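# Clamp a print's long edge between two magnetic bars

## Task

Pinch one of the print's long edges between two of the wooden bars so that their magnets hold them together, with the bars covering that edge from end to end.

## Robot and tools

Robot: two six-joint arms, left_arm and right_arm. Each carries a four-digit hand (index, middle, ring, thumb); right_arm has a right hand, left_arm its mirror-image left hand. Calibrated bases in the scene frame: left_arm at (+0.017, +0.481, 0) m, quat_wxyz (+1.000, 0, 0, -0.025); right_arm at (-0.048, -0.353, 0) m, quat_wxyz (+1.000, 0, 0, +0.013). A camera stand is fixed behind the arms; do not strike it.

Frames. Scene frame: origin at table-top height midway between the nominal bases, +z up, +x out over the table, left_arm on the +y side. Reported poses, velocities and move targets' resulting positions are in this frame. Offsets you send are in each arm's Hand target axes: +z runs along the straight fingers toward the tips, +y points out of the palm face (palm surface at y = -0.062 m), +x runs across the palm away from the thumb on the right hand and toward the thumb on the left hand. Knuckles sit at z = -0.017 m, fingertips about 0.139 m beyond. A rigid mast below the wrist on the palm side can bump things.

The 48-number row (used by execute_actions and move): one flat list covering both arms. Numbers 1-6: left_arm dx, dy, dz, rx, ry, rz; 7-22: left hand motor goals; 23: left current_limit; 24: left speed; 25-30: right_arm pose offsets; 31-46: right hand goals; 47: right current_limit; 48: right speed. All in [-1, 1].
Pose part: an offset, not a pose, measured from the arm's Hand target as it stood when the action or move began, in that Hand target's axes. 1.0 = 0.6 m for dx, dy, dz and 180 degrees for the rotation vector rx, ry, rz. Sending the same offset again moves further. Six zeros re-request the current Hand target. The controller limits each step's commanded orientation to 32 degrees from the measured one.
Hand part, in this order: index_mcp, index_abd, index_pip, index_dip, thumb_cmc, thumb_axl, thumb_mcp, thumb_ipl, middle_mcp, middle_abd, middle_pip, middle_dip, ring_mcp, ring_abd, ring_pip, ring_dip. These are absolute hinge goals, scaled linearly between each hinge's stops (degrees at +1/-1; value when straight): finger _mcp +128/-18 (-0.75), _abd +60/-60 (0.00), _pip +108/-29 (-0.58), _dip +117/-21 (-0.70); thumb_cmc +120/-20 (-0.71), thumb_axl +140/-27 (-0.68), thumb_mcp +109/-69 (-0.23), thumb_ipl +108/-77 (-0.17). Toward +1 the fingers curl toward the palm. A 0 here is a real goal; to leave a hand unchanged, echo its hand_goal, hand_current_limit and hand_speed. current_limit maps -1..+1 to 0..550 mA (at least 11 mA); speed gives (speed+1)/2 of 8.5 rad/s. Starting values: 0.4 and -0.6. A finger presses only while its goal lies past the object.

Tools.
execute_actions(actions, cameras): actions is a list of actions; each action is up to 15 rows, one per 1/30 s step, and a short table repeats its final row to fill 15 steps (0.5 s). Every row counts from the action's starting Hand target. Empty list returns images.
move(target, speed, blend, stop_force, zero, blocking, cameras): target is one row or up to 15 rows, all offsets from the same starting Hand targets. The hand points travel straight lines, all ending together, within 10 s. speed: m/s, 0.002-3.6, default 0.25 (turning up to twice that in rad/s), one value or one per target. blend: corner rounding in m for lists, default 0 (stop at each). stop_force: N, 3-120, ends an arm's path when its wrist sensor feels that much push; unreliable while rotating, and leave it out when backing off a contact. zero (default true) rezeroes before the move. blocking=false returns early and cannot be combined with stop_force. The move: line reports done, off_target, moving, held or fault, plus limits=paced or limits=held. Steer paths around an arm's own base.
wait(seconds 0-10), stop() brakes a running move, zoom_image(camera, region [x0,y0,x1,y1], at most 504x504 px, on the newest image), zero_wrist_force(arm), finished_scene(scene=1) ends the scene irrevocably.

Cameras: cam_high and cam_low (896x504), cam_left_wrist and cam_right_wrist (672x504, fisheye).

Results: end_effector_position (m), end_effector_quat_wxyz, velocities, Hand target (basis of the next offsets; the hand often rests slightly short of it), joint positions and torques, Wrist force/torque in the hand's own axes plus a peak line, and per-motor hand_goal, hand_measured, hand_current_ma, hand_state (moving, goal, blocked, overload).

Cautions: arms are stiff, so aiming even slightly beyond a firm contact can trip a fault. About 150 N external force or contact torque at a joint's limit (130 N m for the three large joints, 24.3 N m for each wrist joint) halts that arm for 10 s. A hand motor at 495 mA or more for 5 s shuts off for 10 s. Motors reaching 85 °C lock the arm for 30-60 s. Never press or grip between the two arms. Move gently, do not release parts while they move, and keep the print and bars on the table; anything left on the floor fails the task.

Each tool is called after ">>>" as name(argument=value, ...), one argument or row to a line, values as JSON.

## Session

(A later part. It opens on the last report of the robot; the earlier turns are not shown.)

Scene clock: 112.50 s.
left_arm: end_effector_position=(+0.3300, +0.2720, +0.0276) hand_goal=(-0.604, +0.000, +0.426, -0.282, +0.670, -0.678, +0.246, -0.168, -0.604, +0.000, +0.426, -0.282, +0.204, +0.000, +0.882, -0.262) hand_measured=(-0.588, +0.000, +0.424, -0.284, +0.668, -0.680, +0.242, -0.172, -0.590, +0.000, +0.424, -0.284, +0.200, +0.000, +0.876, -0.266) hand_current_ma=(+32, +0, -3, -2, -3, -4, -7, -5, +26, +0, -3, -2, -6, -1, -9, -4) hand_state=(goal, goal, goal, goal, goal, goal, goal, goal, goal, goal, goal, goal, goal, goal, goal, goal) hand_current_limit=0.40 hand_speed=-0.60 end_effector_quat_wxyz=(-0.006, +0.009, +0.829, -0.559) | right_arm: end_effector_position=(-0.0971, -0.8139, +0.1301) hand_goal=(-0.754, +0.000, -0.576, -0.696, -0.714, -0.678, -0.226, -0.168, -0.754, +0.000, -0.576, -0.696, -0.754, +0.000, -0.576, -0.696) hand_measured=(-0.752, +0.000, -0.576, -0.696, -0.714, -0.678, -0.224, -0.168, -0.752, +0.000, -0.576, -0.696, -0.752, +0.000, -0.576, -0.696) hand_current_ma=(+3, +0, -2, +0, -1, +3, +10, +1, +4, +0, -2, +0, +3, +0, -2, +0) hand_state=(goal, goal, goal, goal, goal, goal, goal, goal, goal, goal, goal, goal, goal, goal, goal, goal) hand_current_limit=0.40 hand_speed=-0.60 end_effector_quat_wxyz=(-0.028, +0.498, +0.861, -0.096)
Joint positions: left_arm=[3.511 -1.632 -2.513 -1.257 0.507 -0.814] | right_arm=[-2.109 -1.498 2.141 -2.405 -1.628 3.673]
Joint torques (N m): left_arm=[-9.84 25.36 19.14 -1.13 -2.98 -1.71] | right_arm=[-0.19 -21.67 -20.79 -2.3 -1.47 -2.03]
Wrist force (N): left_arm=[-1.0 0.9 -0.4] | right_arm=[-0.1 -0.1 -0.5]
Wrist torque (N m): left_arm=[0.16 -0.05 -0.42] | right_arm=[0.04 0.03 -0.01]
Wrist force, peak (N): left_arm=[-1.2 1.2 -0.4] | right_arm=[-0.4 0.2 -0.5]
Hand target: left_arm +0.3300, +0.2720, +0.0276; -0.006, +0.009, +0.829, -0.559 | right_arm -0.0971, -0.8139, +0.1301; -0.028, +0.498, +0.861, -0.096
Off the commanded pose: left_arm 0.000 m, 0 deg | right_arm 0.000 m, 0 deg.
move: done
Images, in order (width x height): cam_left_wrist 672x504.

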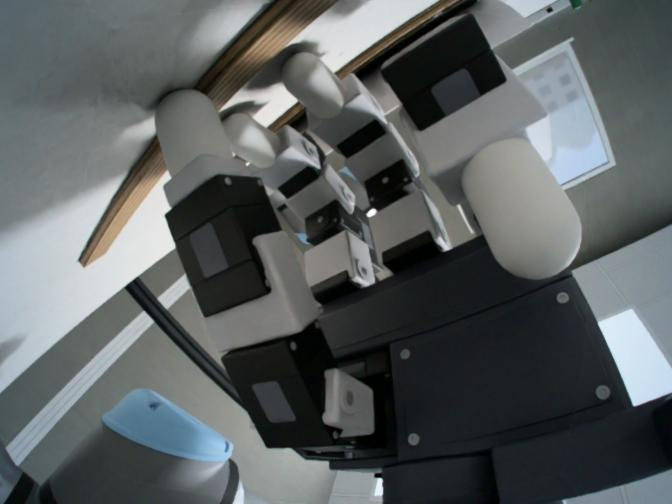

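>>> move(
  target=[
    [0,0,0,0,0,0,-0.301,0,0.426,-0.281,0.671,-0.678,0.247,-0.168,-0.301,0,0.426,-0.281,0.205,0,0.883,-0.261,0.0,-0.93,0,0,0,0,0,0,-0.754,0,-0.576,-0.696,-0.714,-0.678,-0.226,-0.168,-0.754,0,-0.576,-0.696,-0.754,0,-0.576,-0.696,0.4,-0.6],
  ],
  cameras=["cam_high", "cam_low", "cam_left_wrist"],
)

>>> zoom_image(
  camera="cam_left_wrist",
  region=[0, 0, 400, 300],
)

>>> zoom_image(
  camera="cam_low",
  region=[420, 220, 500, 260],
)

Scene clock: 115.20 s.
left_arm: end_effector_position=(+0.3300, +0.2720, +0.0276) hand_goal=(-0.302, +0.000, +0.426, -0.282, +0.670, -0.678, +0.246, -0.168, -0.302, +0.000, +0.426, -0.282, +0.204, +0.000, +0.882, -0.262) hand_measured=(-0.394, +0.000, +0.414, -0.284, +0.668, -0.680, +0.234, -0.172, -0.390, +0.000, +0.412, -0.284, +0.200, +0.000, +0.876, -0.266) hand_current_ma=(-275, +0, -21, -2, -3, -4, -26, -6, -275, +0, -24, -2, -6, -1, -9, -4) hand_state=(blocked, goal, goal, goal, goal, goal, goal, goal, blocked, goal, goal, goal, goal, goal, goal, goal) hand_current_limit=0.00 hand_speed=-0.93 end_effector_quat_wxyz=(-0.006, +0.009, +0.829, -0.559) | right_arm: end_effector_position=(-0.0971, -0.8139, +0.1301) hand_goal=(-0.754, +0.000, -0.576, -0.696, -0.714, -0.678, -0.226, -0.168, -0.754, +0.000, -0.576, -0.696, -0.754, +0.000, -0.576, -0.696) hand_measured=(-0.752, +0.000, -0.576, -0.696, -0.714, -0.678, -0.224, -0.168, -0.752, +0.000, -0.576, -0.696, -0.752, +0.000, -0.576, -0.696) hand_current_ma=(+3, +0, -2, +0, -1, +3, +10, +1, +4, +0, -2, +0, +3, +0, -2, +0) hand_state=(goal, goal, goal, goal, goal, goal, goal, goal, goal, goal, goal, goal, goal, goal, goal, goal) hand_current_limit=0.40 hand_speed=-0.60 end_effector_quat_wxyz=(-0.028, +0.498, +0.861, -0.096)
Joint positions: left_arm=[3.511 -1.632 -2.513 -1.257 0.507 -0.814] | right_arm=[-2.109 -1.498 2.141 -2.405 -1.628 3.673]
Joint torques (N m): left_arm=[-8.6 23.67 18.52 -0.81 -1.38 -1.56] | right_arm=[0.26 -21.73 -20.55 -2.1 -1.55 -2.23]
Wrist force (N): left_arm=[-1.0 -8.3 -0.7] | right_arm=[-0.2 -0.2 -0.2]
Wrist torque (N m): left_arm=[-0.07 -0.02 -0.41] | right_arm=[-0.01 0.03 -0.02]
Wrist force, peak (N): left_arm=[-0.8 -8.6 -0.8] | right_arm=[-0.6 0.0 -0.3]
Hand target: left_arm +0.3300, +0.2720, +0.0276; -0.006, +0.009, +0.829, -0.559 | right_arm -0.0971, -0.8139, +0.1301; -0.028, +0.498, +0.861, -0.096
Off the commanded pose: left_arm 0.000 m, 0 deg | right_arm 0.000 m, 0 deg.
move: done
Images, in order (width x height): cam_high 896x504, cam_low 896x504, cam_left_wrist 672x504.

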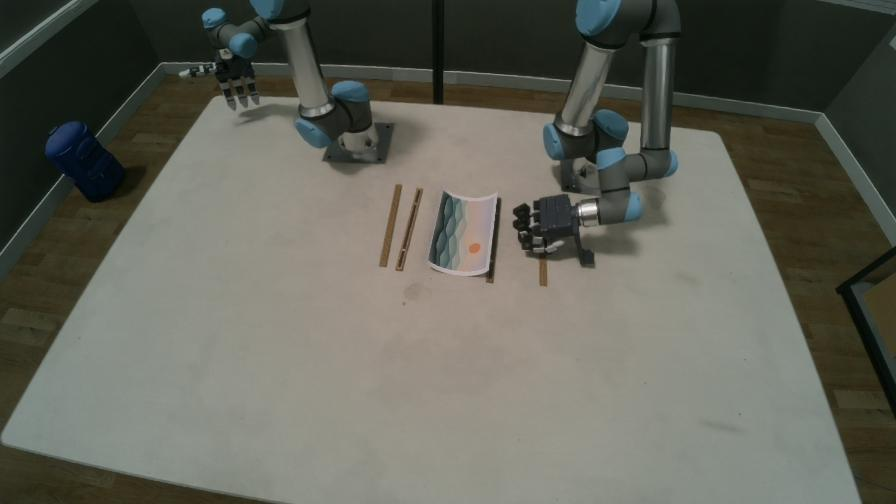

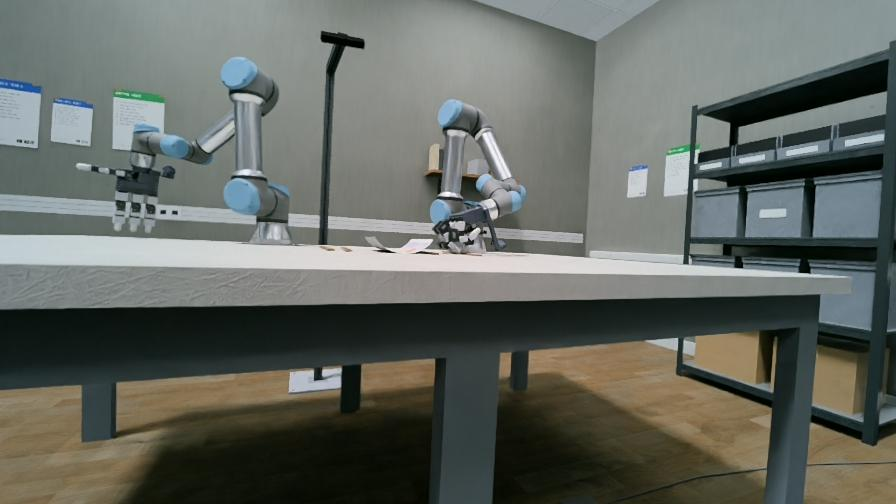

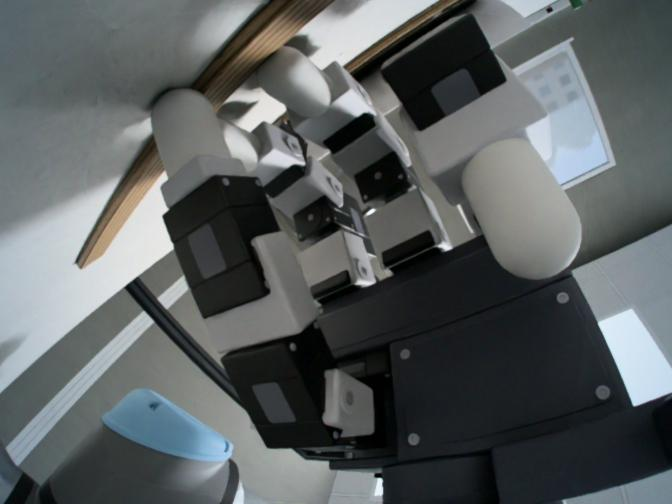

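Scaled by 1.260 from the camera's 672x504 image, which has a finer 960x720 frame.

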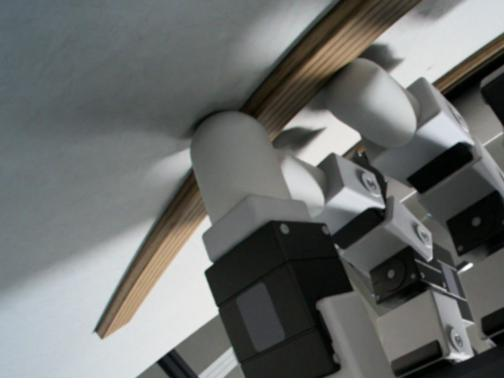

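Scaled by 6.300.

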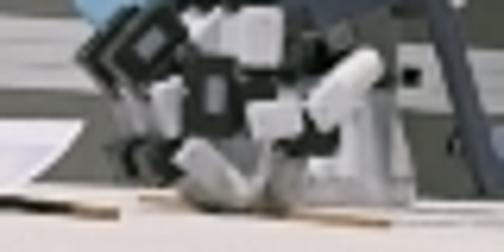

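>>> move(
  target=[
    [0,-0.0155,-0.0062,0,0,0,-0.301,0,0.426,-0.281,0.671,-0.678,0.247,-0.168,-0.301,0,0.426,-0.281,0.205,0,0.883,-0.261,0.0,-0.93,0,0,0,0,0,0,-0.754,0,-0.576,-0.696,-0.714,-0.678,-0.226,-0.168,-0.754,0,-0.576,-0.696,-0.754,0,-0.576,-0.696,0.4,-0.6],
  ],
  speed=0.02,
  cameras=["cam_high", "cam_low", "cam_left_wrist"],
)

>>> zoom_image(
  camera="cam_left_wrist",
  region=[0, 0, 400, 300],
)

>>> zoom_image(
  camera="cam_low",
  region=[420, 220, 500, 260],
)

Scene clock: 117.50 s.
left_arm: end_effector_position=(+0.3300, +0.2720, +0.0377) hand_goal=(-0.302, +0.000, +0.426, -0.282, +0.670, -0.678, +0.246, -0.168, -0.302, +0.000, +0.426, -0.282, +0.204, +0.000, +0.882, -0.262) hand_measured=(-0.300, +0.000, +0.422, -0.286, +0.668, -0.680, +0.242, -0.172, -0.300, +0.000, +0.420, -0.286, +0.200, +0.000, +0.876, -0.266) hand_current_ma=(+1, +0, -6, -3, -3, -4, -8, -5, +1, +0, -7, -4, -6, -1, -9, -4) hand_state=(goal, goal, goal, goal, goal, goal, goal, goal, goal, goal, goal, goal, goal, goal, goal, goal) hand_current_limit=0.00 hand_speed=-0.93 end_effector_quat_wxyz=(-0.006, +0.009, +0.829, -0.559) end_effector_velocity=(+0.001, +0.001, -0.001) end_effector_angular_velocity=(+0.002, -0.005, +0.000) | right_arm: end_effector_position=(-0.0971, -0.8139, +0.1301) hand_goal=(-0.754, +0.000, -0.576, -0.696, -0.714, -0.678, -0.226, -0.168, -0.754, +0.000, -0.576, -0.696, -0.754, +0.000, -0.576, -0.696) hand_measured=(-0.752, +0.000, -0.576, -0.696, -0.714, -0.678, -0.224, -0.168, -0.752, +0.000, -0.576, -0.696, -0.752, +0.000, -0.576, -0.696) hand_current_ma=(+3, +0, -2, +0, -1, +3, +10, +1, +4, +0, -2, +0, +3, +0, -2, +0) hand_state=(goal, goal, goal, goal, goal, goal, goal, goal, goal, goal, goal, goal, goal, goal, goal, goal) hand_current_limit=0.40 hand_speed=-0.60 end_effector_quat_wxyz=(-0.028, +0.498, +0.861, -0.096)
Joint positions: left_arm=[3.51 -1.599 -2.503 -1.3 0.507 -0.814] | right_arm=[-2.109 -1.498 2.141 -2.405 -1.628 3.673]
Joint velocities: left_arm=[0.001 -0.002 0 0.006 0.001 0.001] | right_arm=[within noise]
Joint torques (N m): left_arm=[-4.24 1.81 9.34 3.56 -2.92 1.48] | right_arm=[0.37 -22.62 -21.61 -2.19 -1.47 -2.21]
Wrist force (N): left_arm=[-1.0 1.0 -0.3] | right_arm=[-0.2 0.3 -0.2]
Wrist torque (N m): left_arm=[0.19 -0.04 -0.37] | right_arm=[0.05 0.04 -0.01]
Wrist force, peak (N): left_arm=[-0.9 -8.9 -0.8] | right_arm=[-0.6 -0.4 -0.2]
Hand target: left_arm +0.3300, +0.2720, +0.0376; -0.006, +0.009, +0.829, -0.559 | right_arm -0.0971, -0.8139, +0.1301; -0.028, +0.498, +0.861, -0.096
Off the commanded pose: left_arm 0.000 m, 0 deg | right_arm 0.000 m, 0 deg.
move: done
Images, in order (width x height): cam_high 896x504, cam_low 896x504, cam_left_wrist 672x504.

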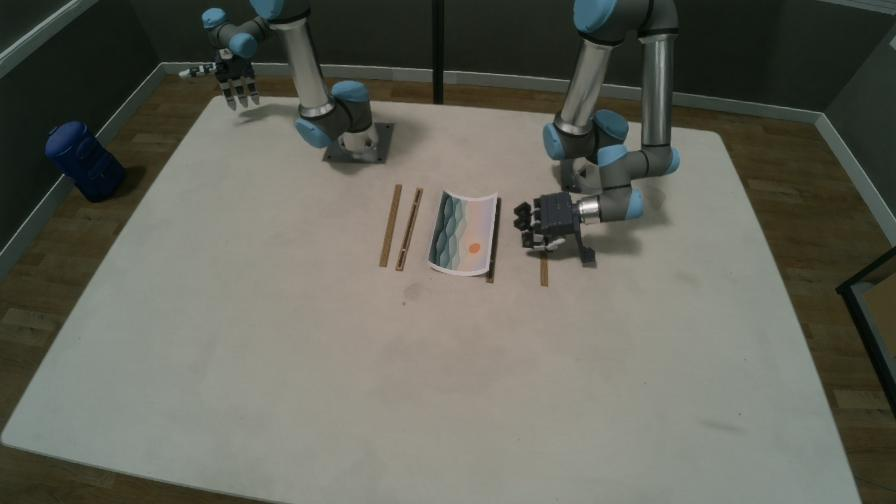

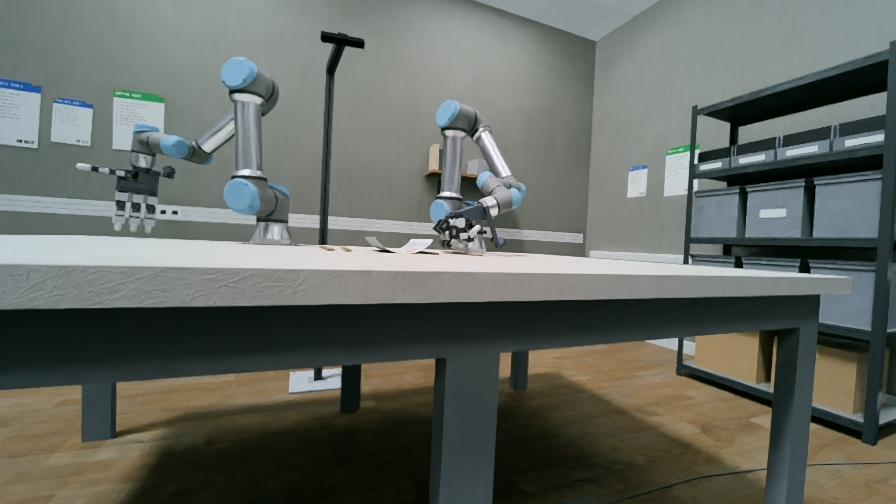

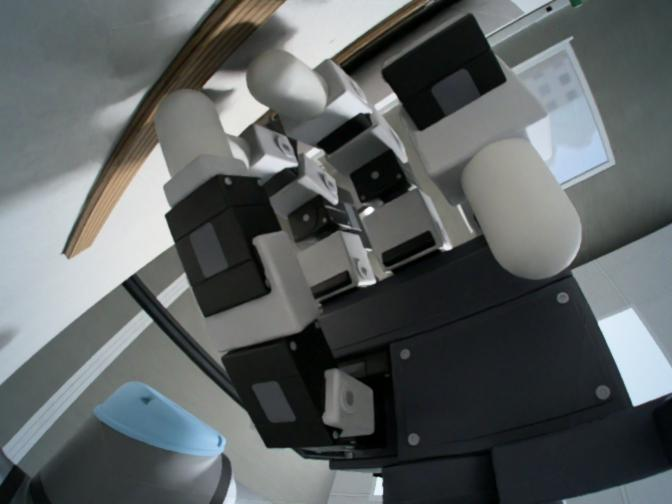

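Scaled by 1.260 from the camera's 672x504 image, which has a finer 960x720 frame.

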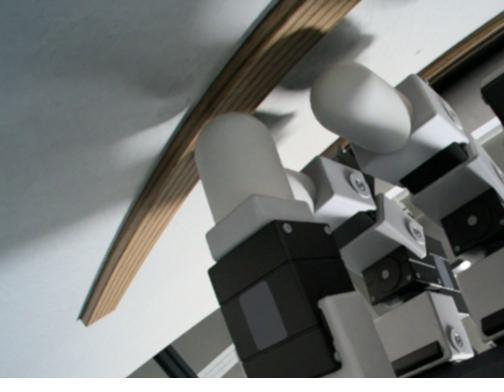

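Scaled by 6.300.

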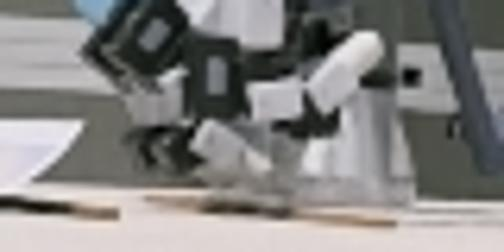

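>>> zoom_image(
  camera="cam_high",
  region=[480, 160, 620, 300],
)

Scaled by 3.600.

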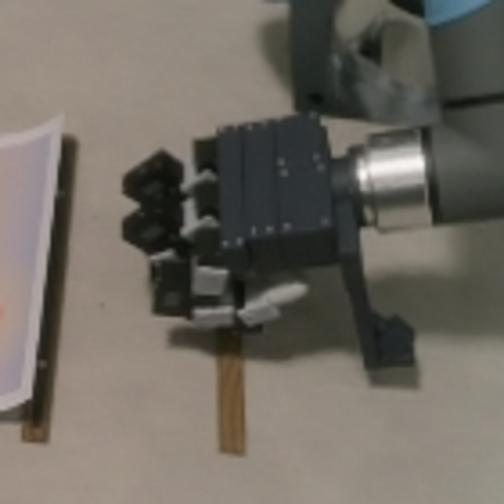

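>>> move(
  target=[
    [0.0003,-0.0063,-0.02,0,0.00772,0.00312,-0.479,0,0.426,-0.281,0.671,-0.678,0.247,-0.168,-0.479,0,0.426,-0.281,0.205,0,0.883,-0.261,0.2,-0.6,0,0,0,0,0,0,-0.754,0,-0.576,-0.696,-0.714,-0.678,-0.226,-0.168,-0.754,0,-0.576,-0.696,-0.754,0,-0.576,-0.696,0.4,-0.6],
  ],
  speed=0.04,
)

>>> move(
  target=[
    [0,0.0265,0.0107,0,0,0,-0.479,0,0.426,-0.281,0.671,-0.678,0.247,-0.168,-0.479,0,0.426,-0.281,0.205,0,0.883,-0.261,0.2,-0.6,0,0,0,0,0,0,-0.754,0,-0.576,-0.696,-0.714,-0.678,-0.226,-0.168,-0.754,0,-0.576,-0.696,-0.754,0,-0.576,-0.696,0.4,-0.6],
  ],
  speed=0.012,
  stop_force=3,
  cameras=["cam_high", "cam_low", "cam_left_wrist"],
)

>>> zoom_image(
  camera="cam_left_wrist",
  region=[0, 0, 400, 300],
)

>>> zoom_image(
  camera="cam_low",
  region=[420, 220, 500, 260],
)

Scene clock: 127.67 s.
left_arm: end_effector_position=(+0.3301, +0.2818, +0.0457) hand_goal=(-0.480, +0.000, +0.426, -0.282, +0.670, -0.678, +0.246, -0.168, -0.480, +0.000, +0.426, -0.282, +0.204, +0.000, +0.882, -0.262) hand_measured=(-0.466, +0.000, +0.422, -0.286, +0.668, -0.680, +0.242, -0.172, -0.468, +0.000, +0.422, -0.286, +0.200, +0.000, +0.876, -0.266) hand_current_ma=(+26, +0, -4, -3, -3, -4, -8, -5, +21, +0, -5, -4, -6, -1, -9, -4) hand_state=(goal, goal, goal, goal, goal, goal, goal, goal, goal, goal, goal, goal, goal, goal, goal, goal) hand_current_limit=0.20 hand_speed=-0.60 end_effector_quat_wxyz=(-0.013, +0.020, +0.829, -0.559) | right_arm: end_effector_position=(-0.0971, -0.8139, +0.1301) hand_goal=(-0.754, +0.000, -0.576, -0.696, -0.714, -0.678, -0.226, -0.168, -0.754, +0.000, -0.576, -0.696, -0.754, +0.000, -0.576, -0.696) hand_measured=(-0.752, +0.000, -0.576, -0.696, -0.714, -0.678, -0.224, -0.168, -0.752, +0.000, -0.576, -0.696, -0.752, +0.000, -0.576, -0.696) hand_current_ma=(+3, +0, -2, +0, -1, +3, +10, +1, +4, +0, -2, +0, +3, +0, -2, +0) hand_state=(goal, goal, goal, goal, goal, goal, goal, goal, goal, goal, goal, goal, goal, goal, goal, goal) hand_current_limit=0.40 hand_speed=-0.60 end_effector_quat_wxyz=(-0.028, +0.498, +0.861, -0.096)
Joint positions: left_arm=[3.533 -1.579 -2.469 -1.416 0.539 -0.742] | right_arm=[-2.109 -1.498 2.141 -2.405 -1.628 3.673]
Joint torques (N m): left_arm=[-10.6 1.25 7 2.3 -2.82 -1.31] | right_arm=[-0.49 -22.27 -21.41 -2.21 -1.42 -2.06]
Wrist force (N): left_arm=[-1.2 0.7 -0.1] | right_arm=[-0.2 0.1 -0.1]
Wrist torque (N m): left_arm=[0.11 -0.01 -0.38] | right_arm=[0.03 0.05 -0.02]
Wrist force, peak (N): left_arm=[-1.1 1.1 -0.4] | right_arm=[-0.7 -0.1 -0.3]
Hand target: left_arm +0.3300, +0.2817, +0.0456; -0.013, +0.020, +0.829, -0.559 | right_arm -0.0971, -0.8139, +0.1301; -0.028, +0.498, +0.861, -0.096
Off the commanded pose: left_arm 0.000 m, 0 deg | right_arm 0.000 m, 0 deg.
move: done

Scene clock: 130.13 s.
left_arm: end_effector_position=(+0.3300, +0.2817, +0.0285) hand_goal=(-0.480, +0.000, +0.426, -0.282, +0.670, -0.678, +0.246, -0.168, -0.480, +0.000, +0.426, -0.282, +0.204, +0.000, +0.882, -0.262) hand_measured=(-0.468, +0.000, +0.424, -0.284, +0.668, -0.680, +0.242, -0.172, -0.468, +0.000, +0.422, -0.286, +0.200, +0.000, +0.876, -0.266) hand_current_ma=(+23, +0, -3, -2, -3, -4, -8, -5, +21, +0, -5, -4, -6, -1, -9, -4) hand_state=(goal, goal, goal, goal, goal, goal, goal, goal, goal, goal, goal, goal, goal, goal, goal, goal) hand_current_limit=0.20 hand_speed=-0.60 end_effector_quat_wxyz=(-0.013, +0.020, +0.829, -0.559) | right_arm: end_effector_position=(-0.0971, -0.8139, +0.1301) hand_goal=(-0.754, +0.000, -0.576, -0.696, -0.714, -0.678, -0.226, -0.168, -0.754, +0.000, -0.576, -0.696, -0.754, +0.000, -0.576, -0.696) hand_measured=(-0.752, +0.000, -0.576, -0.696, -0.714, -0.678, -0.224, -0.168, -0.752, +0.000, -0.576, -0.696, -0.752, +0.000, -0.576, -0.696) hand_current_ma=(+3, +0, -2, +0, -1, +3, +10, +1, +4, +0, -2, +0, +3, +0, -2, +0) hand_state=(goal, goal, goal, goal, goal, goal, goal, goal, goal, goal, goal, goal, goal, goal, goal, goal) hand_current_limit=0.40 hand_speed=-0.60 end_effector_quat_wxyz=(-0.028, +0.498, +0.861, -0.096)
Joint positions: left_arm=[3.533 -1.632 -2.487 -1.345 0.539 -0.742] | right_arm=[-2.109 -1.498 2.141 -2.405 -1.628 3.673]
Joint torques (N m): left_arm=[-9.05 25.56 19.68 -1.31 -2.91 -1.82] | right_arm=[0.08 -22.49 -20.85 -2.16 -1.49 -2.18]
Wrist force (N): left_arm=[-1.1 0.6 -0.1] | right_arm=[-0.1 -0.2 -0.1]
Wrist torque (N m): left_arm=[0.13 -0.04 -0.36] | right_arm=[-0.01 0.02 -0.01]
Wrist force, peak (N): left_arm=[-1.4 0.8 -0.2] | right_arm=[-0.4 -0.1 -0.4]
Hand target: left_arm +0.3300, +0.2817, +0.0285; -0.013, +0.020, +0.829, -0.559 | right_arm -0.0971, -0.8139, +0.1301; -0.028, +0.498, +0.861, -0.096
Off the commanded pose: left_arm 0.000 m, 0 deg | right_arm 0.000 m, 0 deg.
move: done
Images, in order (width x height): cam_high 896x504, cam_low 896x504, cam_left_wrist 672x504.

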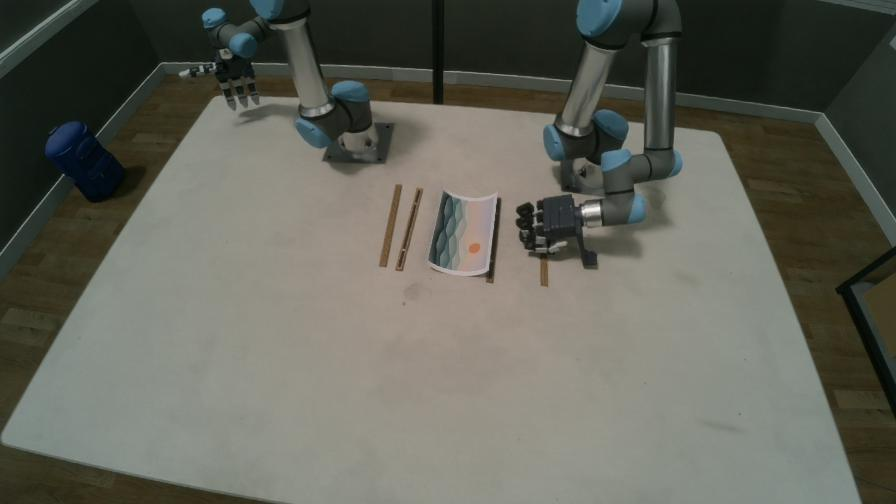

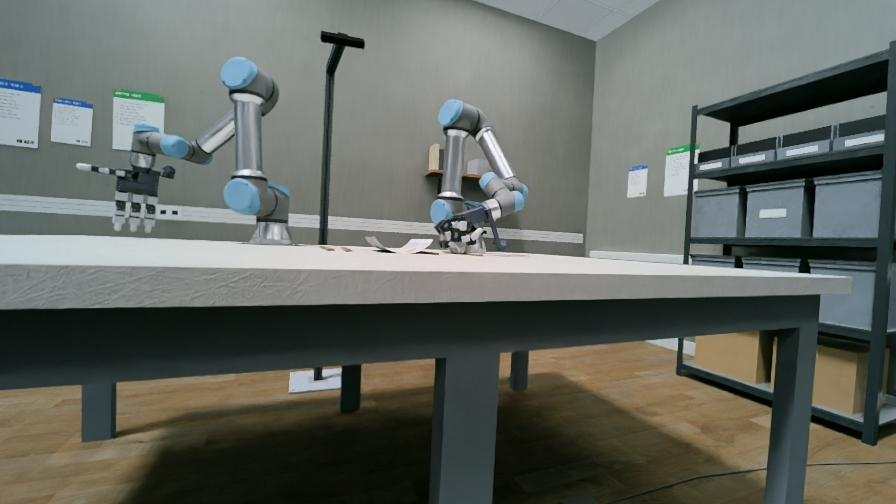

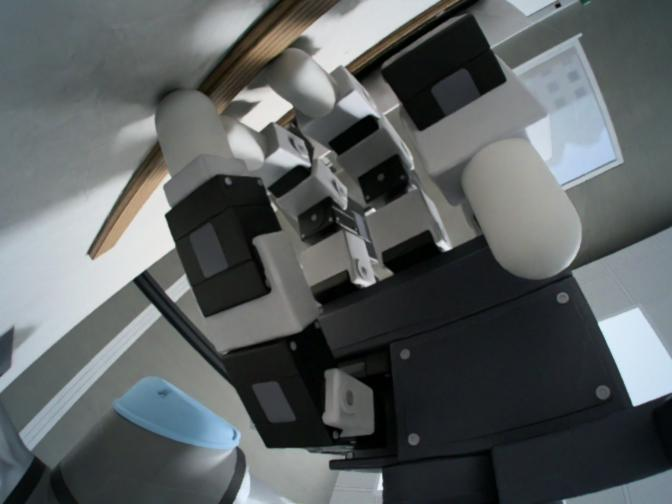

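Scaled by 1.260 from the camera's 672x504 image, which has a finer 960x720 frame.

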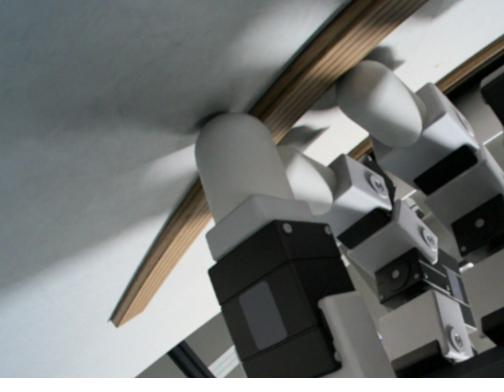

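Scaled by 6.300.

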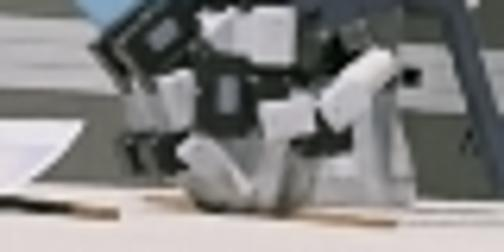

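>>> move(
  target=[
    [0,0,0,0,0,0,-0.26,0,0.426,-0.281,0.671,-0.678,0.247,-0.168,-0.26,0,0.426,-0.281,0.205,0,0.883,-0.261,0.2,-0.94,0,0,0,0,0,0,-0.754,0,-0.576,-0.696,-0.714,-0.678,-0.226,-0.168,-0.754,0,-0.576,-0.696,-0.754,0,-0.576,-0.696,0.4,-0.6],
  ],
  cameras=["cam_left_wrist"],
)

>>> zoom_image(
  camera="cam_left_wrist",
  region=[0, 0, 400, 300],
)

Scene clock: 132.10 s.
left_arm: end_effector_position=(+0.3300, +0.2817, +0.0285) hand_goal=(-0.260, +0.000, +0.426, -0.282, +0.670, -0.678, +0.246, -0.168, -0.260, +0.000, +0.426, -0.282, +0.204, +0.000, +0.882, -0.262) hand_measured=(-0.380, +0.000, +0.412, -0.284, +0.668, -0.680, +0.234, -0.172, -0.372, +0.000, +0.410, -0.286, +0.200, +0.000, +0.876, -0.266) hand_current_ma=(-329, +0, -24, -2, -3, -4, -29, -7, -329, +0, -28, -4, -6, -1, -9, -4) hand_state=(blocked, goal, goal, goal, goal, goal, goal, goal, blocked, goal, goal, goal, goal, goal, goal, goal) hand_current_limit=0.20 hand_speed=-0.94 end_effector_quat_wxyz=(-0.013, +0.020, +0.829, -0.559) | right_arm: end_effector_position=(-0.0971, -0.8139, +0.1301) hand_goal=(-0.754, +0.000, -0.576, -0.696, -0.714, -0.678, -0.226, -0.168, -0.754, +0.000, -0.576, -0.696, -0.754, +0.000, -0.576, -0.696) hand_measured=(-0.752, +0.000, -0.576, -0.696, -0.714, -0.678, -0.224, -0.168, -0.752, +0.000, -0.576, -0.696, -0.752, +0.000, -0.576, -0.696) hand_current_ma=(+3, +0, -2, +0, -1, +3, +10, +1, +4, +0, -2, +0, +3, +0, -2, +0) hand_state=(goal, goal, goal, goal, goal, goal, goal, goal, goal, goal, goal, goal, goal, goal, goal, goal) hand_current_limit=0.40 hand_speed=-0.60 end_effector_quat_wxyz=(-0.028, +0.498, +0.861, -0.096)
Joint positions: left_arm=[3.533 -1.632 -2.487 -1.345 0.539 -0.742] | right_arm=[-2.109 -1.498 2.141 -2.405 -1.628 3.673]
Joint torques (N m): left_arm=[-6.37 24.09 18.74 -0.79 -1.43 -1.6] | right_arm=[-0.01 -21.84 -21.21 -2.23 -1.48 -2.07]
Wrist force (N): left_arm=[-0.9 -10.3 -0.9] | right_arm=[-0.2 0.0 -0.3]
Wrist torque (N m): left_arm=[-0.14 -0.04 -0.33] | right_arm=[0.03 0.03 -0.02]
Wrist force, peak (N): left_arm=[-0.9 -10.3 -0.9] | right_arm=[-0.6 -0.2 -0.2]
Hand target: left_arm +0.3300, +0.2817, +0.0285; -0.013, +0.020, +0.829, -0.559 | right_arm -0.0971, -0.8139, +0.1301; -0.028, +0.498, +0.861, -0.096
Off the commanded pose: left_arm 0.000 m, 0 deg | right_arm 0.000 m, 0 deg.
move: done
Images, in order (width x height): cam_left_wrist 672x504.

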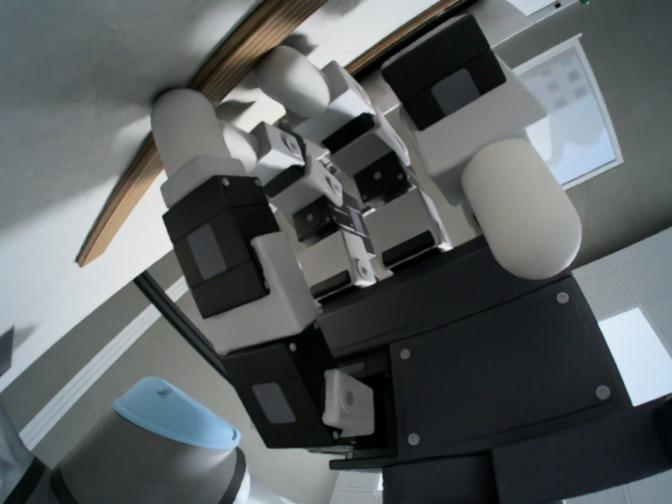

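Scaled by 1.260 from the camera's 672x504 image, which has a finer 960x720 frame.

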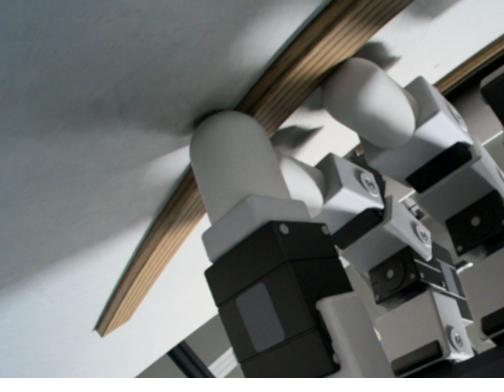

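>>> move(
  target=[
    [0,0,0,0,0,0,-0.34,0,0.426,-0.281,0.671,-0.678,0.4,-0.168,-0.34,0,0.426,-0.281,0.205,0,0.883,-0.261,0.2,-0.94,0,0,0,0,0,0,-0.754,0,-0.576,-0.696,-0.714,-0.678,-0.226,-0.168,-0.754,0,-0.576,-0.696,-0.754,0,-0.576,-0.696,0.4,-0.6],
  ],
  cameras=["cam_left_wrist"],
)

>>> zoom_image(
  camera="cam_left_wrist",
  region=[0, 0, 400, 300],
)

Scene clock: 135.63 s.
left_arm: end_effector_position=(+0.3300, +0.2817, +0.0285) hand_goal=(-0.340, +0.000, +0.426, -0.282, +0.670, -0.678, +0.400, -0.168, -0.340, +0.000, +0.426, -0.282, +0.204, +0.000, +0.882, -0.262) hand_measured=(-0.382, +0.000, +0.412, -0.284, +0.668, -0.680, +0.246, -0.188, -0.374, +0.000, +0.410, -0.286, +0.200, +0.000, +0.876, -0.266) hand_current_ma=(-109, +0, -24, -2, -3, -4, -330, -53, -84, +0, -28, -4, -6, -1, -9, -4) hand_state=(blocked, goal, goal, goal, goal, goal, blocked, goal, blocked, goal, goal, goal, goal, goal, goal, goal) hand_current_limit=0.20 hand_speed=-0.94 end_effector_quat_wxyz=(-0.013, +0.020, +0.829, -0.559) | right_arm: end_effector_position=(-0.0971, -0.8139, +0.1301) hand_goal=(-0.754, +0.000, -0.576, -0.696, -0.714, -0.678, -0.226, -0.168, -0.754, +0.000, -0.576, -0.696, -0.754, +0.000, -0.576, -0.696) hand_measured=(-0.752, +0.000, -0.576, -0.696, -0.714, -0.678, -0.224, -0.168, -0.752, +0.000, -0.576, -0.696, -0.752, +0.000, -0.576, -0.696) hand_current_ma=(+3, +0, -2, +0, -1, +3, +10, +1, +4, +0, -2, +0, +3, +0, -2, +0) hand_state=(goal, goal, goal, goal, goal, goal, goal, goal, goal, goal, goal, goal, goal, goal, goal, goal) hand_current_limit=0.40 hand_speed=-0.60 end_effector_quat_wxyz=(-0.028, +0.498, +0.861, -0.096)
Joint positions: left_arm=[3.533 -1.632 -2.487 -1.345 0.539 -0.742] | right_arm=[-2.109 -1.498 2.141 -2.405 -1.628 3.673]
Joint torques (N m): left_arm=[-2.88 12.53 11.85 2.06 1.32 0.13] | right_arm=[-0.03 -22.39 -20.52 -2.04 -1.47 -2.14]
Wrist force (N): left_arm=[-0.8 -8.8 -3.0] | right_arm=[-0.3 0.2 -0.3]
Wrist torque (N m): left_arm=[-0.19 -0.04 -0.34] | right_arm=[0.06 0.05 -0.03]
Wrist force, peak (N): left_arm=[-0.9 -10.5 -0.6] | right_arm=[-0.5 -0.2 -0.4]
Hand target: left_arm +0.3300, +0.2817, +0.0285; -0.013, +0.020, +0.829, -0.559 | right_arm -0.0971, -0.8139, +0.1301; -0.028, +0.498, +0.861, -0.096
Off the commanded pose: left_arm 0.000 m, 0 deg | right_arm 0.000 m, 0 deg.
move: done
Images, in order (width x height): cam_left_wrist 672x504.

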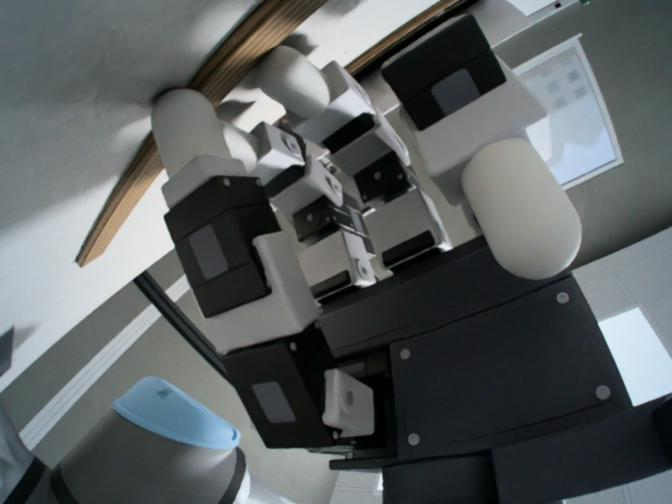

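Scaled by 1.260 from the camera's 672x504 image, which has a finer 960x720 frame.

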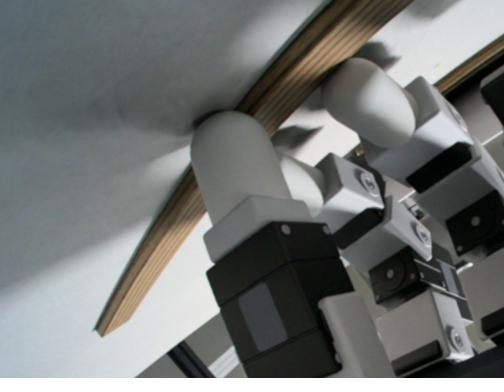

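>>> move(
  target=[
    [0,-0.0062,-0.0025,0,0,0,-0.34,0,0.426,-0.281,0.671,-0.678,0.4,-0.168,-0.34,0,0.426,-0.281,0.205,0,0.883,-0.261,0.2,-0.94,0,0,0,0,0,0,-0.754,0,-0.576,-0.696,-0.714,-0.678,-0.226,-0.168,-0.754,0,-0.576,-0.696,-0.754,0,-0.576,-0.696,0.4,-0.6],
  ],
  speed=0.005,
  cameras=["cam_left_wrist", "cam_low"],
)

>>> zoom_image(
  camera="cam_left_wrist",
  region=[0, 0, 400, 300],
)

>>> zoom_image(
  camera="cam_low",
  region=[420, 220, 500, 260],
)

Scene clock: 137.63 s.
left_arm: end_effector_position=(+0.3300, +0.2817, +0.0325) hand_goal=(-0.340, +0.000, +0.426, -0.282, +0.670, -0.678, +0.400, -0.168, -0.340, +0.000, +0.426, -0.282, +0.204, +0.000, +0.882, -0.262) hand_measured=(-0.338, +0.000, +0.422, -0.286, +0.668, -0.680, +0.394, -0.172, -0.338, +0.000, +0.420, -0.286, +0.200, +0.000, +0.876, -0.266) hand_current_ma=(+2, +0, -6, -3, -1, -2, -12, -6, +1, +0, -6, -4, -6, -1, -9, -4) hand_state=(goal, goal, goal, goal, goal, goal, goal, goal, goal, goal, goal, goal, goal, goal, goal, goal) hand_current_limit=0.20 hand_speed=-0.94 end_effector_quat_wxyz=(-0.013, +0.020, +0.829, -0.559) | right_arm: end_effector_position=(-0.0971, -0.8139, +0.1301) hand_goal=(-0.754, +0.000, -0.576, -0.696, -0.714, -0.678, -0.226, -0.168, -0.754, +0.000, -0.576, -0.696, -0.754, +0.000, -0.576, -0.696) hand_measured=(-0.752, +0.000, -0.576, -0.696, -0.714, -0.678, -0.224, -0.168, -0.752, +0.000, -0.576, -0.696, -0.752, +0.000, -0.576, -0.696) hand_current_ma=(+3, +0, -2, +0, -1, +3, +10, +1, +4, +0, -2, +0, +3, +0, -2, +0) hand_state=(goal, goal, goal, goal, goal, goal, goal, goal, goal, goal, goal, goal, goal, goal, goal, goal) hand_current_limit=0.40 hand_speed=-0.60 end_effector_quat_wxyz=(-0.028, +0.498, +0.861, -0.096)
Joint positions: left_arm=[3.533 -1.619 -2.483 -1.362 0.539 -0.742] | right_arm=[-2.109 -1.498 2.141 -2.405 -1.628 3.673]
Joint torques (N m): left_arm=[-4.5 15.08 18.03 0.32 -2.72 -1.4] | right_arm=[-0.12 -22.65 -21.4 -2.03 -1.49 -2.09]
Wrist force (N): left_arm=[-1.1 0.7 -0.2] | right_arm=[-0.3 0.1 0.0]
Wrist torque (N m): left_arm=[0.15 -0.03 -0.37] | right_arm=[0.01 0.05 -0.02]
Wrist force, peak (N): left_arm=[-1.0 -9.1 -3.3] | right_arm=[-0.6 0.1 -0.3]
Hand target: left_arm +0.3300, +0.2817, +0.0325; -0.013, +0.020, +0.829, -0.559 | right_arm -0.0971, -0.8139, +0.1301; -0.028, +0.498, +0.861, -0.096
Off the commanded pose: left_arm 0.000 m, 0 deg | right_arm 0.000 m, 0 deg.
move: done
Images, in order (width x height): cam_low 896x504, cam_left_wrist 672x504.

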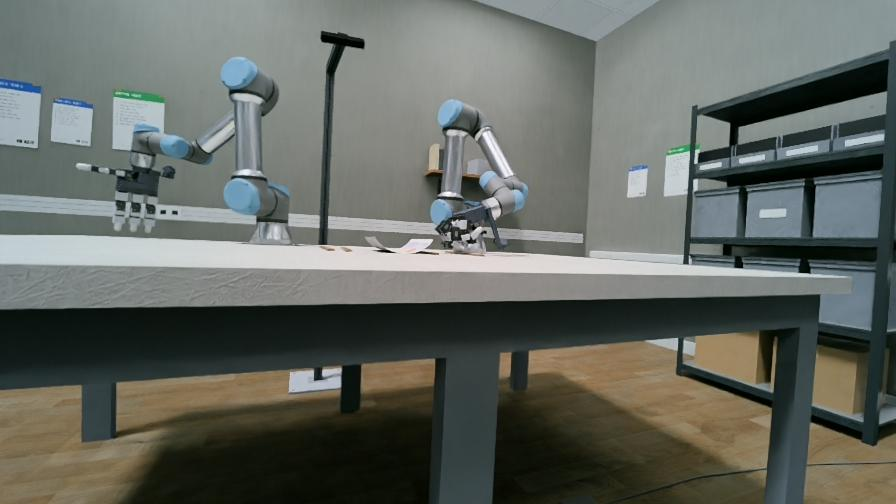

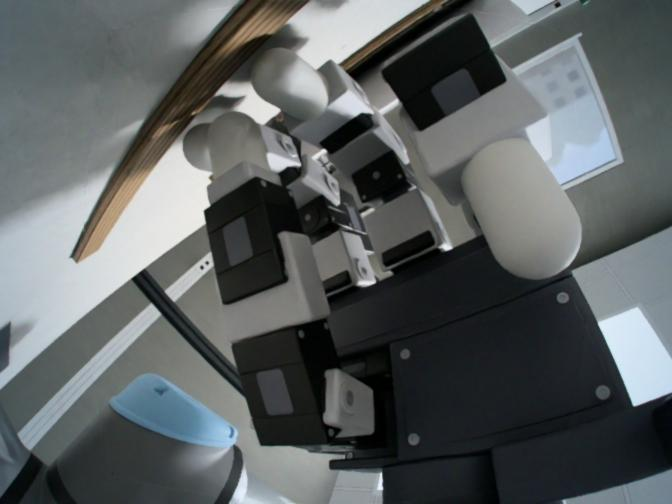

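Scaled by 1.260 from the camera's 672x504 image, which has a finer 960x720 frame.

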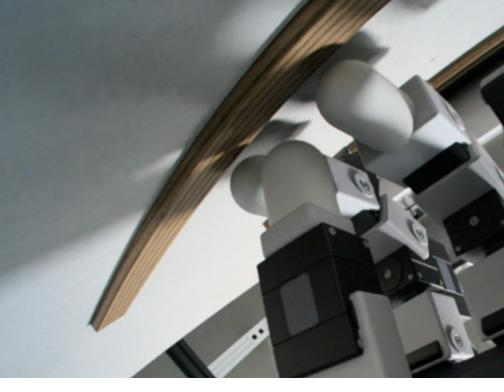

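Scaled by 6.300.

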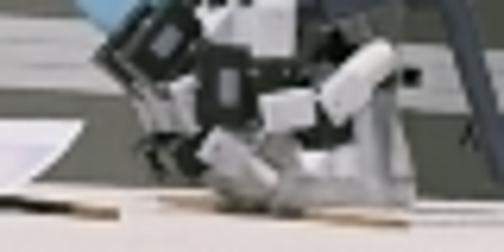

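>>> move(
  target=[
    [0.0,-0.0062,-0.0025,0,0,0,-0.479,0,0.426,-0.281,0.671,-0.678,0.247,-0.168,-0.479,0,0.426,-0.281,0.205,0,0.883,-0.261,0.2,-0.6,0,0,0,0,0,0,-0.754,0,-0.576,-0.696,-0.714,-0.678,-0.226,-0.168,-0.754,0,-0.576,-0.696,-0.754,0,-0.576,-0.696,0.4,-0.6],
    [0.0058,0.0194,-0.1264,0,0,0,-0.479,0,0.426,-0.281,0.671,-0.678,0.247,-0.168,-0.479,0,0.426,-0.281,0.205,0,0.883,-0.261,0.2,-0.6,0,0,0,0,0,0,-0.754,0,-0.576,-0.696,-0.714,-0.678,-0.226,-0.168,-0.754,0,-0.576,-0.696,-0.754,0,-0.576,-0.696,0.4,-0.6],
  ],
  speed=0.08,
  cameras=["cam_high","cam_low"],
)

>>> zoom_image(
  camera="cam_high",
  region=[480, 160, 620, 300],
)

>>> zoom_image(
  camera="cam_low",
  region=[420, 210, 520, 260],
)

Scene clock: 147.30 s.
left_arm: end_effector_position=(+0.3301, +0.3565, +0.0501) hand_goal=(-0.480, +0.000, +0.426, -0.282, +0.670, -0.678, +0.246, -0.168, -0.480, +0.000, +0.426, -0.282, +0.204, +0.000, +0.882, -0.262) hand_measured=(-0.466, +0.000, +0.422, -0.286, +0.668, -0.680, +0.246, -0.172, -0.468, +0.000, +0.422, -0.286, +0.200, +0.000, +0.876, -0.266) hand_current_ma=(+26, +0, -4, -3, -1, -3, +0, -5, +21, +0, -5, -4, -6, -1, -9, -4) hand_state=(goal, goal, goal, goal, goal, goal, goal, goal, goal, goal, goal, goal, goal, goal, goal, goal) hand_current_limit=0.20 hand_speed=-0.60 end_effector_quat_wxyz=(-0.013, +0.020, +0.829, -0.559) | right_arm: end_effector_position=(-0.0971, -0.8139, +0.1301) hand_goal=(-0.754, +0.000, -0.576, -0.696, -0.714, -0.678, -0.226, -0.168, -0.754, +0.000, -0.576, -0.696, -0.754, +0.000, -0.576, -0.696) hand_measured=(-0.752, +0.000, -0.576, -0.696, -0.714, -0.678, -0.224, -0.168, -0.752, +0.000, -0.576, -0.696, -0.752, +0.000, -0.576, -0.696) hand_current_ma=(+3, +0, -2, +0, -1, +3, +10, +1, +4, +0, -2, +0, +3, +0, -2, +0) hand_state=(goal, goal, goal, goal, goal, goal, goal, goal, goal, goal, goal, goal, goal, goal, goal, goal) hand_current_limit=0.40 hand_speed=-0.60 end_effector_quat_wxyz=(-0.028, +0.498, +0.861, -0.096)
Joint positions: left_arm=[3.744 -1.575 -2.405 -1.682 0.699 -0.502] | right_arm=[-2.109 -1.498 2.141 -2.405 -1.628 3.673]
Joint torques (N m): left_arm=[-3.57 9.68 8.13 1.69 -1.37 -0.62] | right_arm=[-0.21 -20.99 -21.3 -2.16 -1.62 -1.99]
Wrist force (N): left_arm=[-1.2 0.9 -0.3] | right_arm=[-0.3 0.1 0.0]
Wrist torque (N m): left_arm=[0.16 -0.04 -0.37] | right_arm=[0.01 0.03 -0.03]
Wrist force, peak (N): left_arm=[-1.2 1.2 -1.3] | right_arm=[-0.5 0.3 -0.6]
Hand target: left_arm +0.3300, +0.3564, +0.0501; -0.013, +0.020, +0.829, -0.559 | right_arm -0.0971, -0.8139, +0.1301; -0.028, +0.498, +0.861, -0.096
Off the commanded pose: left_arm 0.000 m, 0 deg | right_arm 0.000 m, 0 deg.
move: done
Images, in order (width x height): cam_high 896x504, cam_low 896x504.

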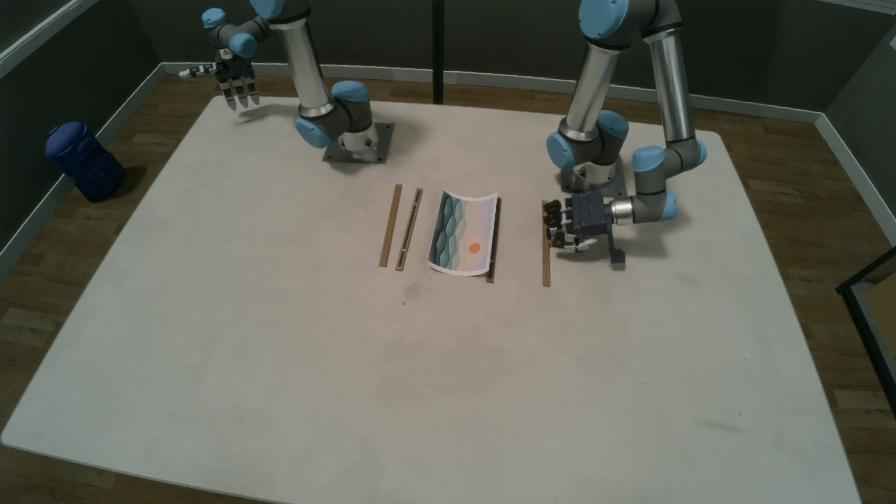

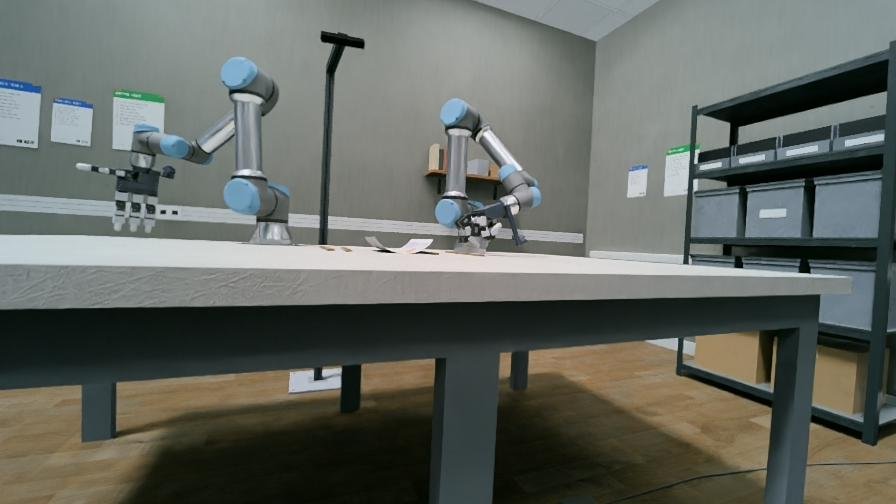

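Scaled by 3.600.

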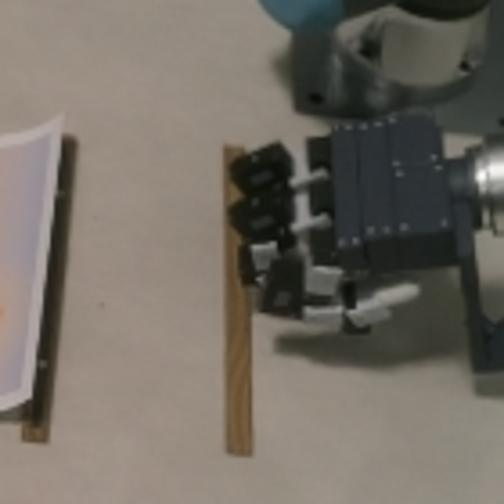

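Scaled by 5.040.

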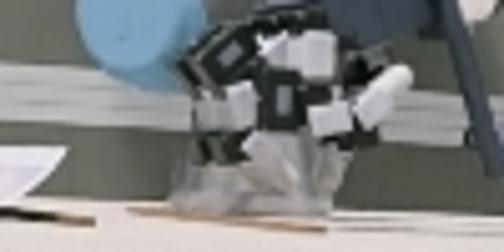

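>>> move(
  target=[
    [0.0,0.0278,0.0112,0,0,0,-0.479,0,0.426,-0.281,0.671,-0.678,0.247,-0.168,-0.479,0,0.426,-0.281,0.205,0,0.883,-0.261,0.2,-0.6,0,0,0,0,0,0,-0.754,0,-0.576,-0.696,-0.714,-0.678,-0.226,-0.168,-0.754,0,-0.576,-0.696,-0.754,0,-0.576,-0.696,0.4,-0.6],
    [0.0,0.0417,0.0169,0,0,0,-0.479,0,0.426,-0.281,0.671,-0.678,0.247,-0.168,-0.479,0,0.426,-0.281,0.205,0,0.883,-0.261,0.2,-0.6,0,0,0,0,0,0,-0.754,0,-0.576,-0.696,-0.714,-0.678,-0.226,-0.168,-0.754,0,-0.576,-0.696,-0.754,0,-0.576,-0.696,0.4,-0.6],
  ],
  speed=[0.05, 0.005],
  stop_force=3,
)

Scene clock: 150.77 s.
left_arm: end_effector_position=(+0.3300, +0.3564, +0.0267) hand_goal=(-0.480, +0.000, +0.426, -0.282, +0.670, -0.678, +0.246, -0.168, -0.480, +0.000, +0.426, -0.282, +0.204, +0.000, +0.882, -0.262) hand_measured=(-0.470, +0.000, +0.426, -0.282, +0.668, -0.680, +0.246, -0.170, -0.472, +0.000, +0.428, -0.282, +0.200, +0.000, +0.876, -0.266) hand_current_ma=(+18, +0, +0, +0, -1, -2, +0, -3, +11, +0, +1, +1, -6, -1, -9, -4) hand_state=(goal, goal, goal, goal, goal, goal, goal, goal, goal, goal, goal, goal, goal, goal, goal, goal) hand_current_limit=0.20 hand_speed=-0.60 end_effector_quat_wxyz=(-0.013, +0.020, +0.829, -0.559) | right_arm: end_effector_position=(-0.0971, -0.8139, +0.1301) hand_goal=(-0.754, +0.000, -0.576, -0.696, -0.714, -0.678, -0.226, -0.168, -0.754, +0.000, -0.576, -0.696, -0.754, +0.000, -0.576, -0.696) hand_measured=(-0.752, +0.000, -0.576, -0.696, -0.714, -0.678, -0.224, -0.168, -0.752, +0.000, -0.576, -0.696, -0.752, +0.000, -0.576, -0.696) hand_current_ma=(+3, +0, -2, +0, -1, +3, +10, +1, +4, +0, -2, +0, +3, +0, -2, +0) hand_state=(goal, goal, goal, goal, goal, goal, goal, goal, goal, goal, goal, goal, goal, goal, goal, goal) hand_current_limit=0.40 hand_speed=-0.60 end_effector_quat_wxyz=(-0.028, +0.498, +0.861, -0.096)
Joint positions: left_arm=[3.744 -1.639 -2.43 -1.592 0.699 -0.502] | right_arm=[-2.109 -1.498 2.141 -2.405 -1.628 3.673]
Joint torques (N m): left_arm=[-1.39 26.66 20.25 -1.78 -1.74 -0.91] | right_arm=[-0.29 -22.04 -20.45 -2.02 -1.54 -2.15]
Wrist force (N): left_arm=[-1.1 -0.7 -1.5] | right_arm=[-0.1 0.2 -0.2]
Wrist torque (N m): left_arm=[0.07 -0.05 -0.39] | right_arm=[0.04 0.03 -0.01]
Wrist force, peak (N): left_arm=[-0.8 -4.2 -3.0] | right_arm=[-0.6 -0.1 -0.4]
Hand target: left_arm +0.3300, +0.3564, +0.0267; -0.013, +0.020, +0.829, -0.559 (not the last commanded pose) | right_arm -0.0971, -0.8139, +0.1301; -0.028, +0.498, +0.861, -0.096
Off the commanded pose: left_arm 0.004 m, 0 deg | right_arm 0.000 m, 0 deg.
move: contact (left_arm); path passed 1 of 2 targets

>>> execute_actions(
  actions=[],
  cameras=["cam_low"],
)

>>> zoom_image(
  camera="cam_low",
  region=[310, 236, 370, 260],
)

>>> zoom_image(
  camera="cam_low",
  region=[430, 236, 500, 264],
)

Scene clock: 153.53 s.
left_arm: end_effector_position=(+0.3300, +0.3564, +0.0267) hand_goal=(-0.480, +0.000, +0.426, -0.282, +0.670, -0.678, +0.246, -0.168, -0.480, +0.000, +0.426, -0.282, +0.204, +0.000, +0.882, -0.262) hand_measured=(-0.470, +0.000, +0.426, -0.282, +0.668, -0.680, +0.246, -0.170, -0.472, +0.000, +0.428, -0.282, +0.200, +0.000, +0.876, -0.266) hand_current_ma=(+18, +0, +0, +0, -1, -2, +0, -3, +11, +0, +1, +1, -6, -1, -9, -4) hand_state=(goal, goal, goal, goal, goal, goal, goal, goal, goal, goal, goal, goal, goal, goal, goal, goal) hand_current_limit=0.20 hand_speed=-0.60 end_effector_quat_wxyz=(-0.013, +0.020, +0.829, -0.559) | right_arm: end_effector_position=(-0.0971, -0.8139, +0.1301) hand_goal=(-0.754, +0.000, -0.576, -0.696, -0.714, -0.678, -0.226, -0.168, -0.754, +0.000, -0.576, -0.696, -0.754, +0.000, -0.576, -0.696) hand_measured=(-0.752, +0.000, -0.576, -0.696, -0.714, -0.678, -0.224, -0.168, -0.752, +0.000, -0.576, -0.696, -0.752, +0.000, -0.576, -0.696) hand_current_ma=(+3, +0, -2, +0, -1, +3, +10, +1, +4, +0, -2, +0, +3, +0, -2, +0) hand_state=(goal, goal, goal, goal, goal, goal, goal, goal, goal, goal, goal, goal, goal, goal, goal, goal) hand_current_limit=0.40 hand_speed=-0.60 end_effector_quat_wxyz=(-0.028, +0.498, +0.861, -0.096)
Joint positions: left_arm=[3.744 -1.639 -2.43 -1.592 0.699 -0.502] | right_arm=[-2.109 -1.498 2.141 -2.405 -1.628 3.673]
Joint velocities: within noise
Joint torques (N m): left_arm=[-1.34 25.85 19.55 -1.1 0.01 1.34] | right_arm=[-0.44 -21.47 -21.16 -2.06 -1.57 -2.12]
Motor temperatures (°C): left_arm=[30 29 30 36 42 34] | right_arm=[31 25 40 34 36 34]
Wrist force (N): left_arm=[-1.2 -0.4 -1.5] | right_arm=[-0.2 0.1 -0.3]
Wrist torque (N m): left_arm=[0.10 -0.03 -0.42] | right_arm=[0.04 0.03 -0.02]
Wrist force, peak (N): left_arm=[-1.2 -0.7 -1.7] | right_arm=[-0.3 -0.1 -0.6]
Hand target: left_arm +0.3300, +0.3564, +0.0267; -0.013, +0.020, +0.829, -0.559 (not the last commanded pose) | right_arm -0.0971, -0.8139, +0.1301; -0.028, +0.498, +0.861, -0.096
Off the commanded pose: left_arm 0.004 m, 0 deg | right_arm 0.000 m, 0 deg.
Images, in order (width x height): cam_low 896x504.

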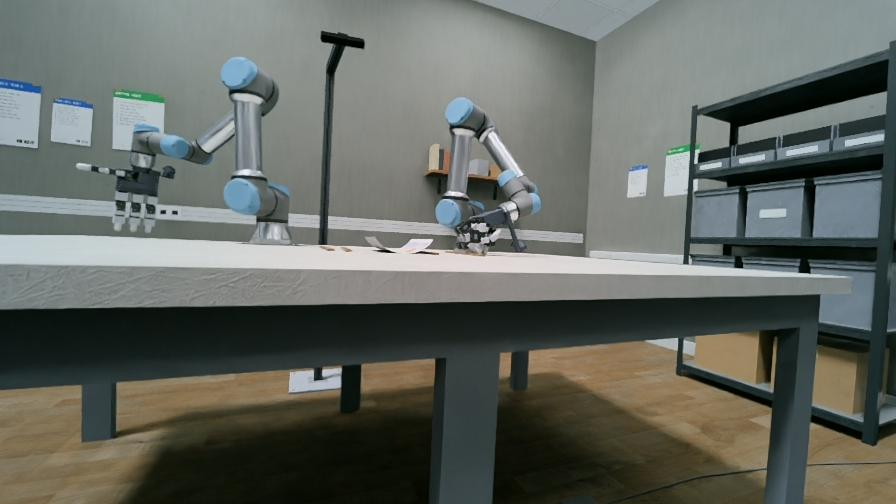

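Scaled by 8.400.

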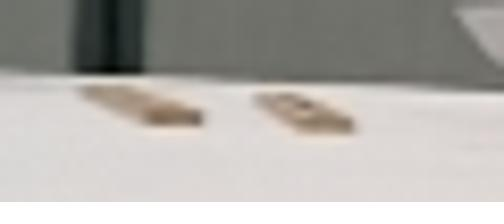

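Scaled by 7.200.

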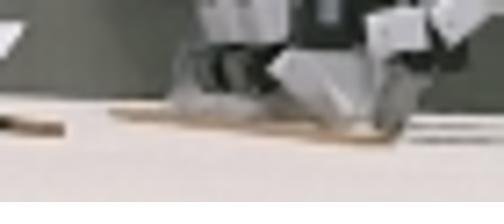

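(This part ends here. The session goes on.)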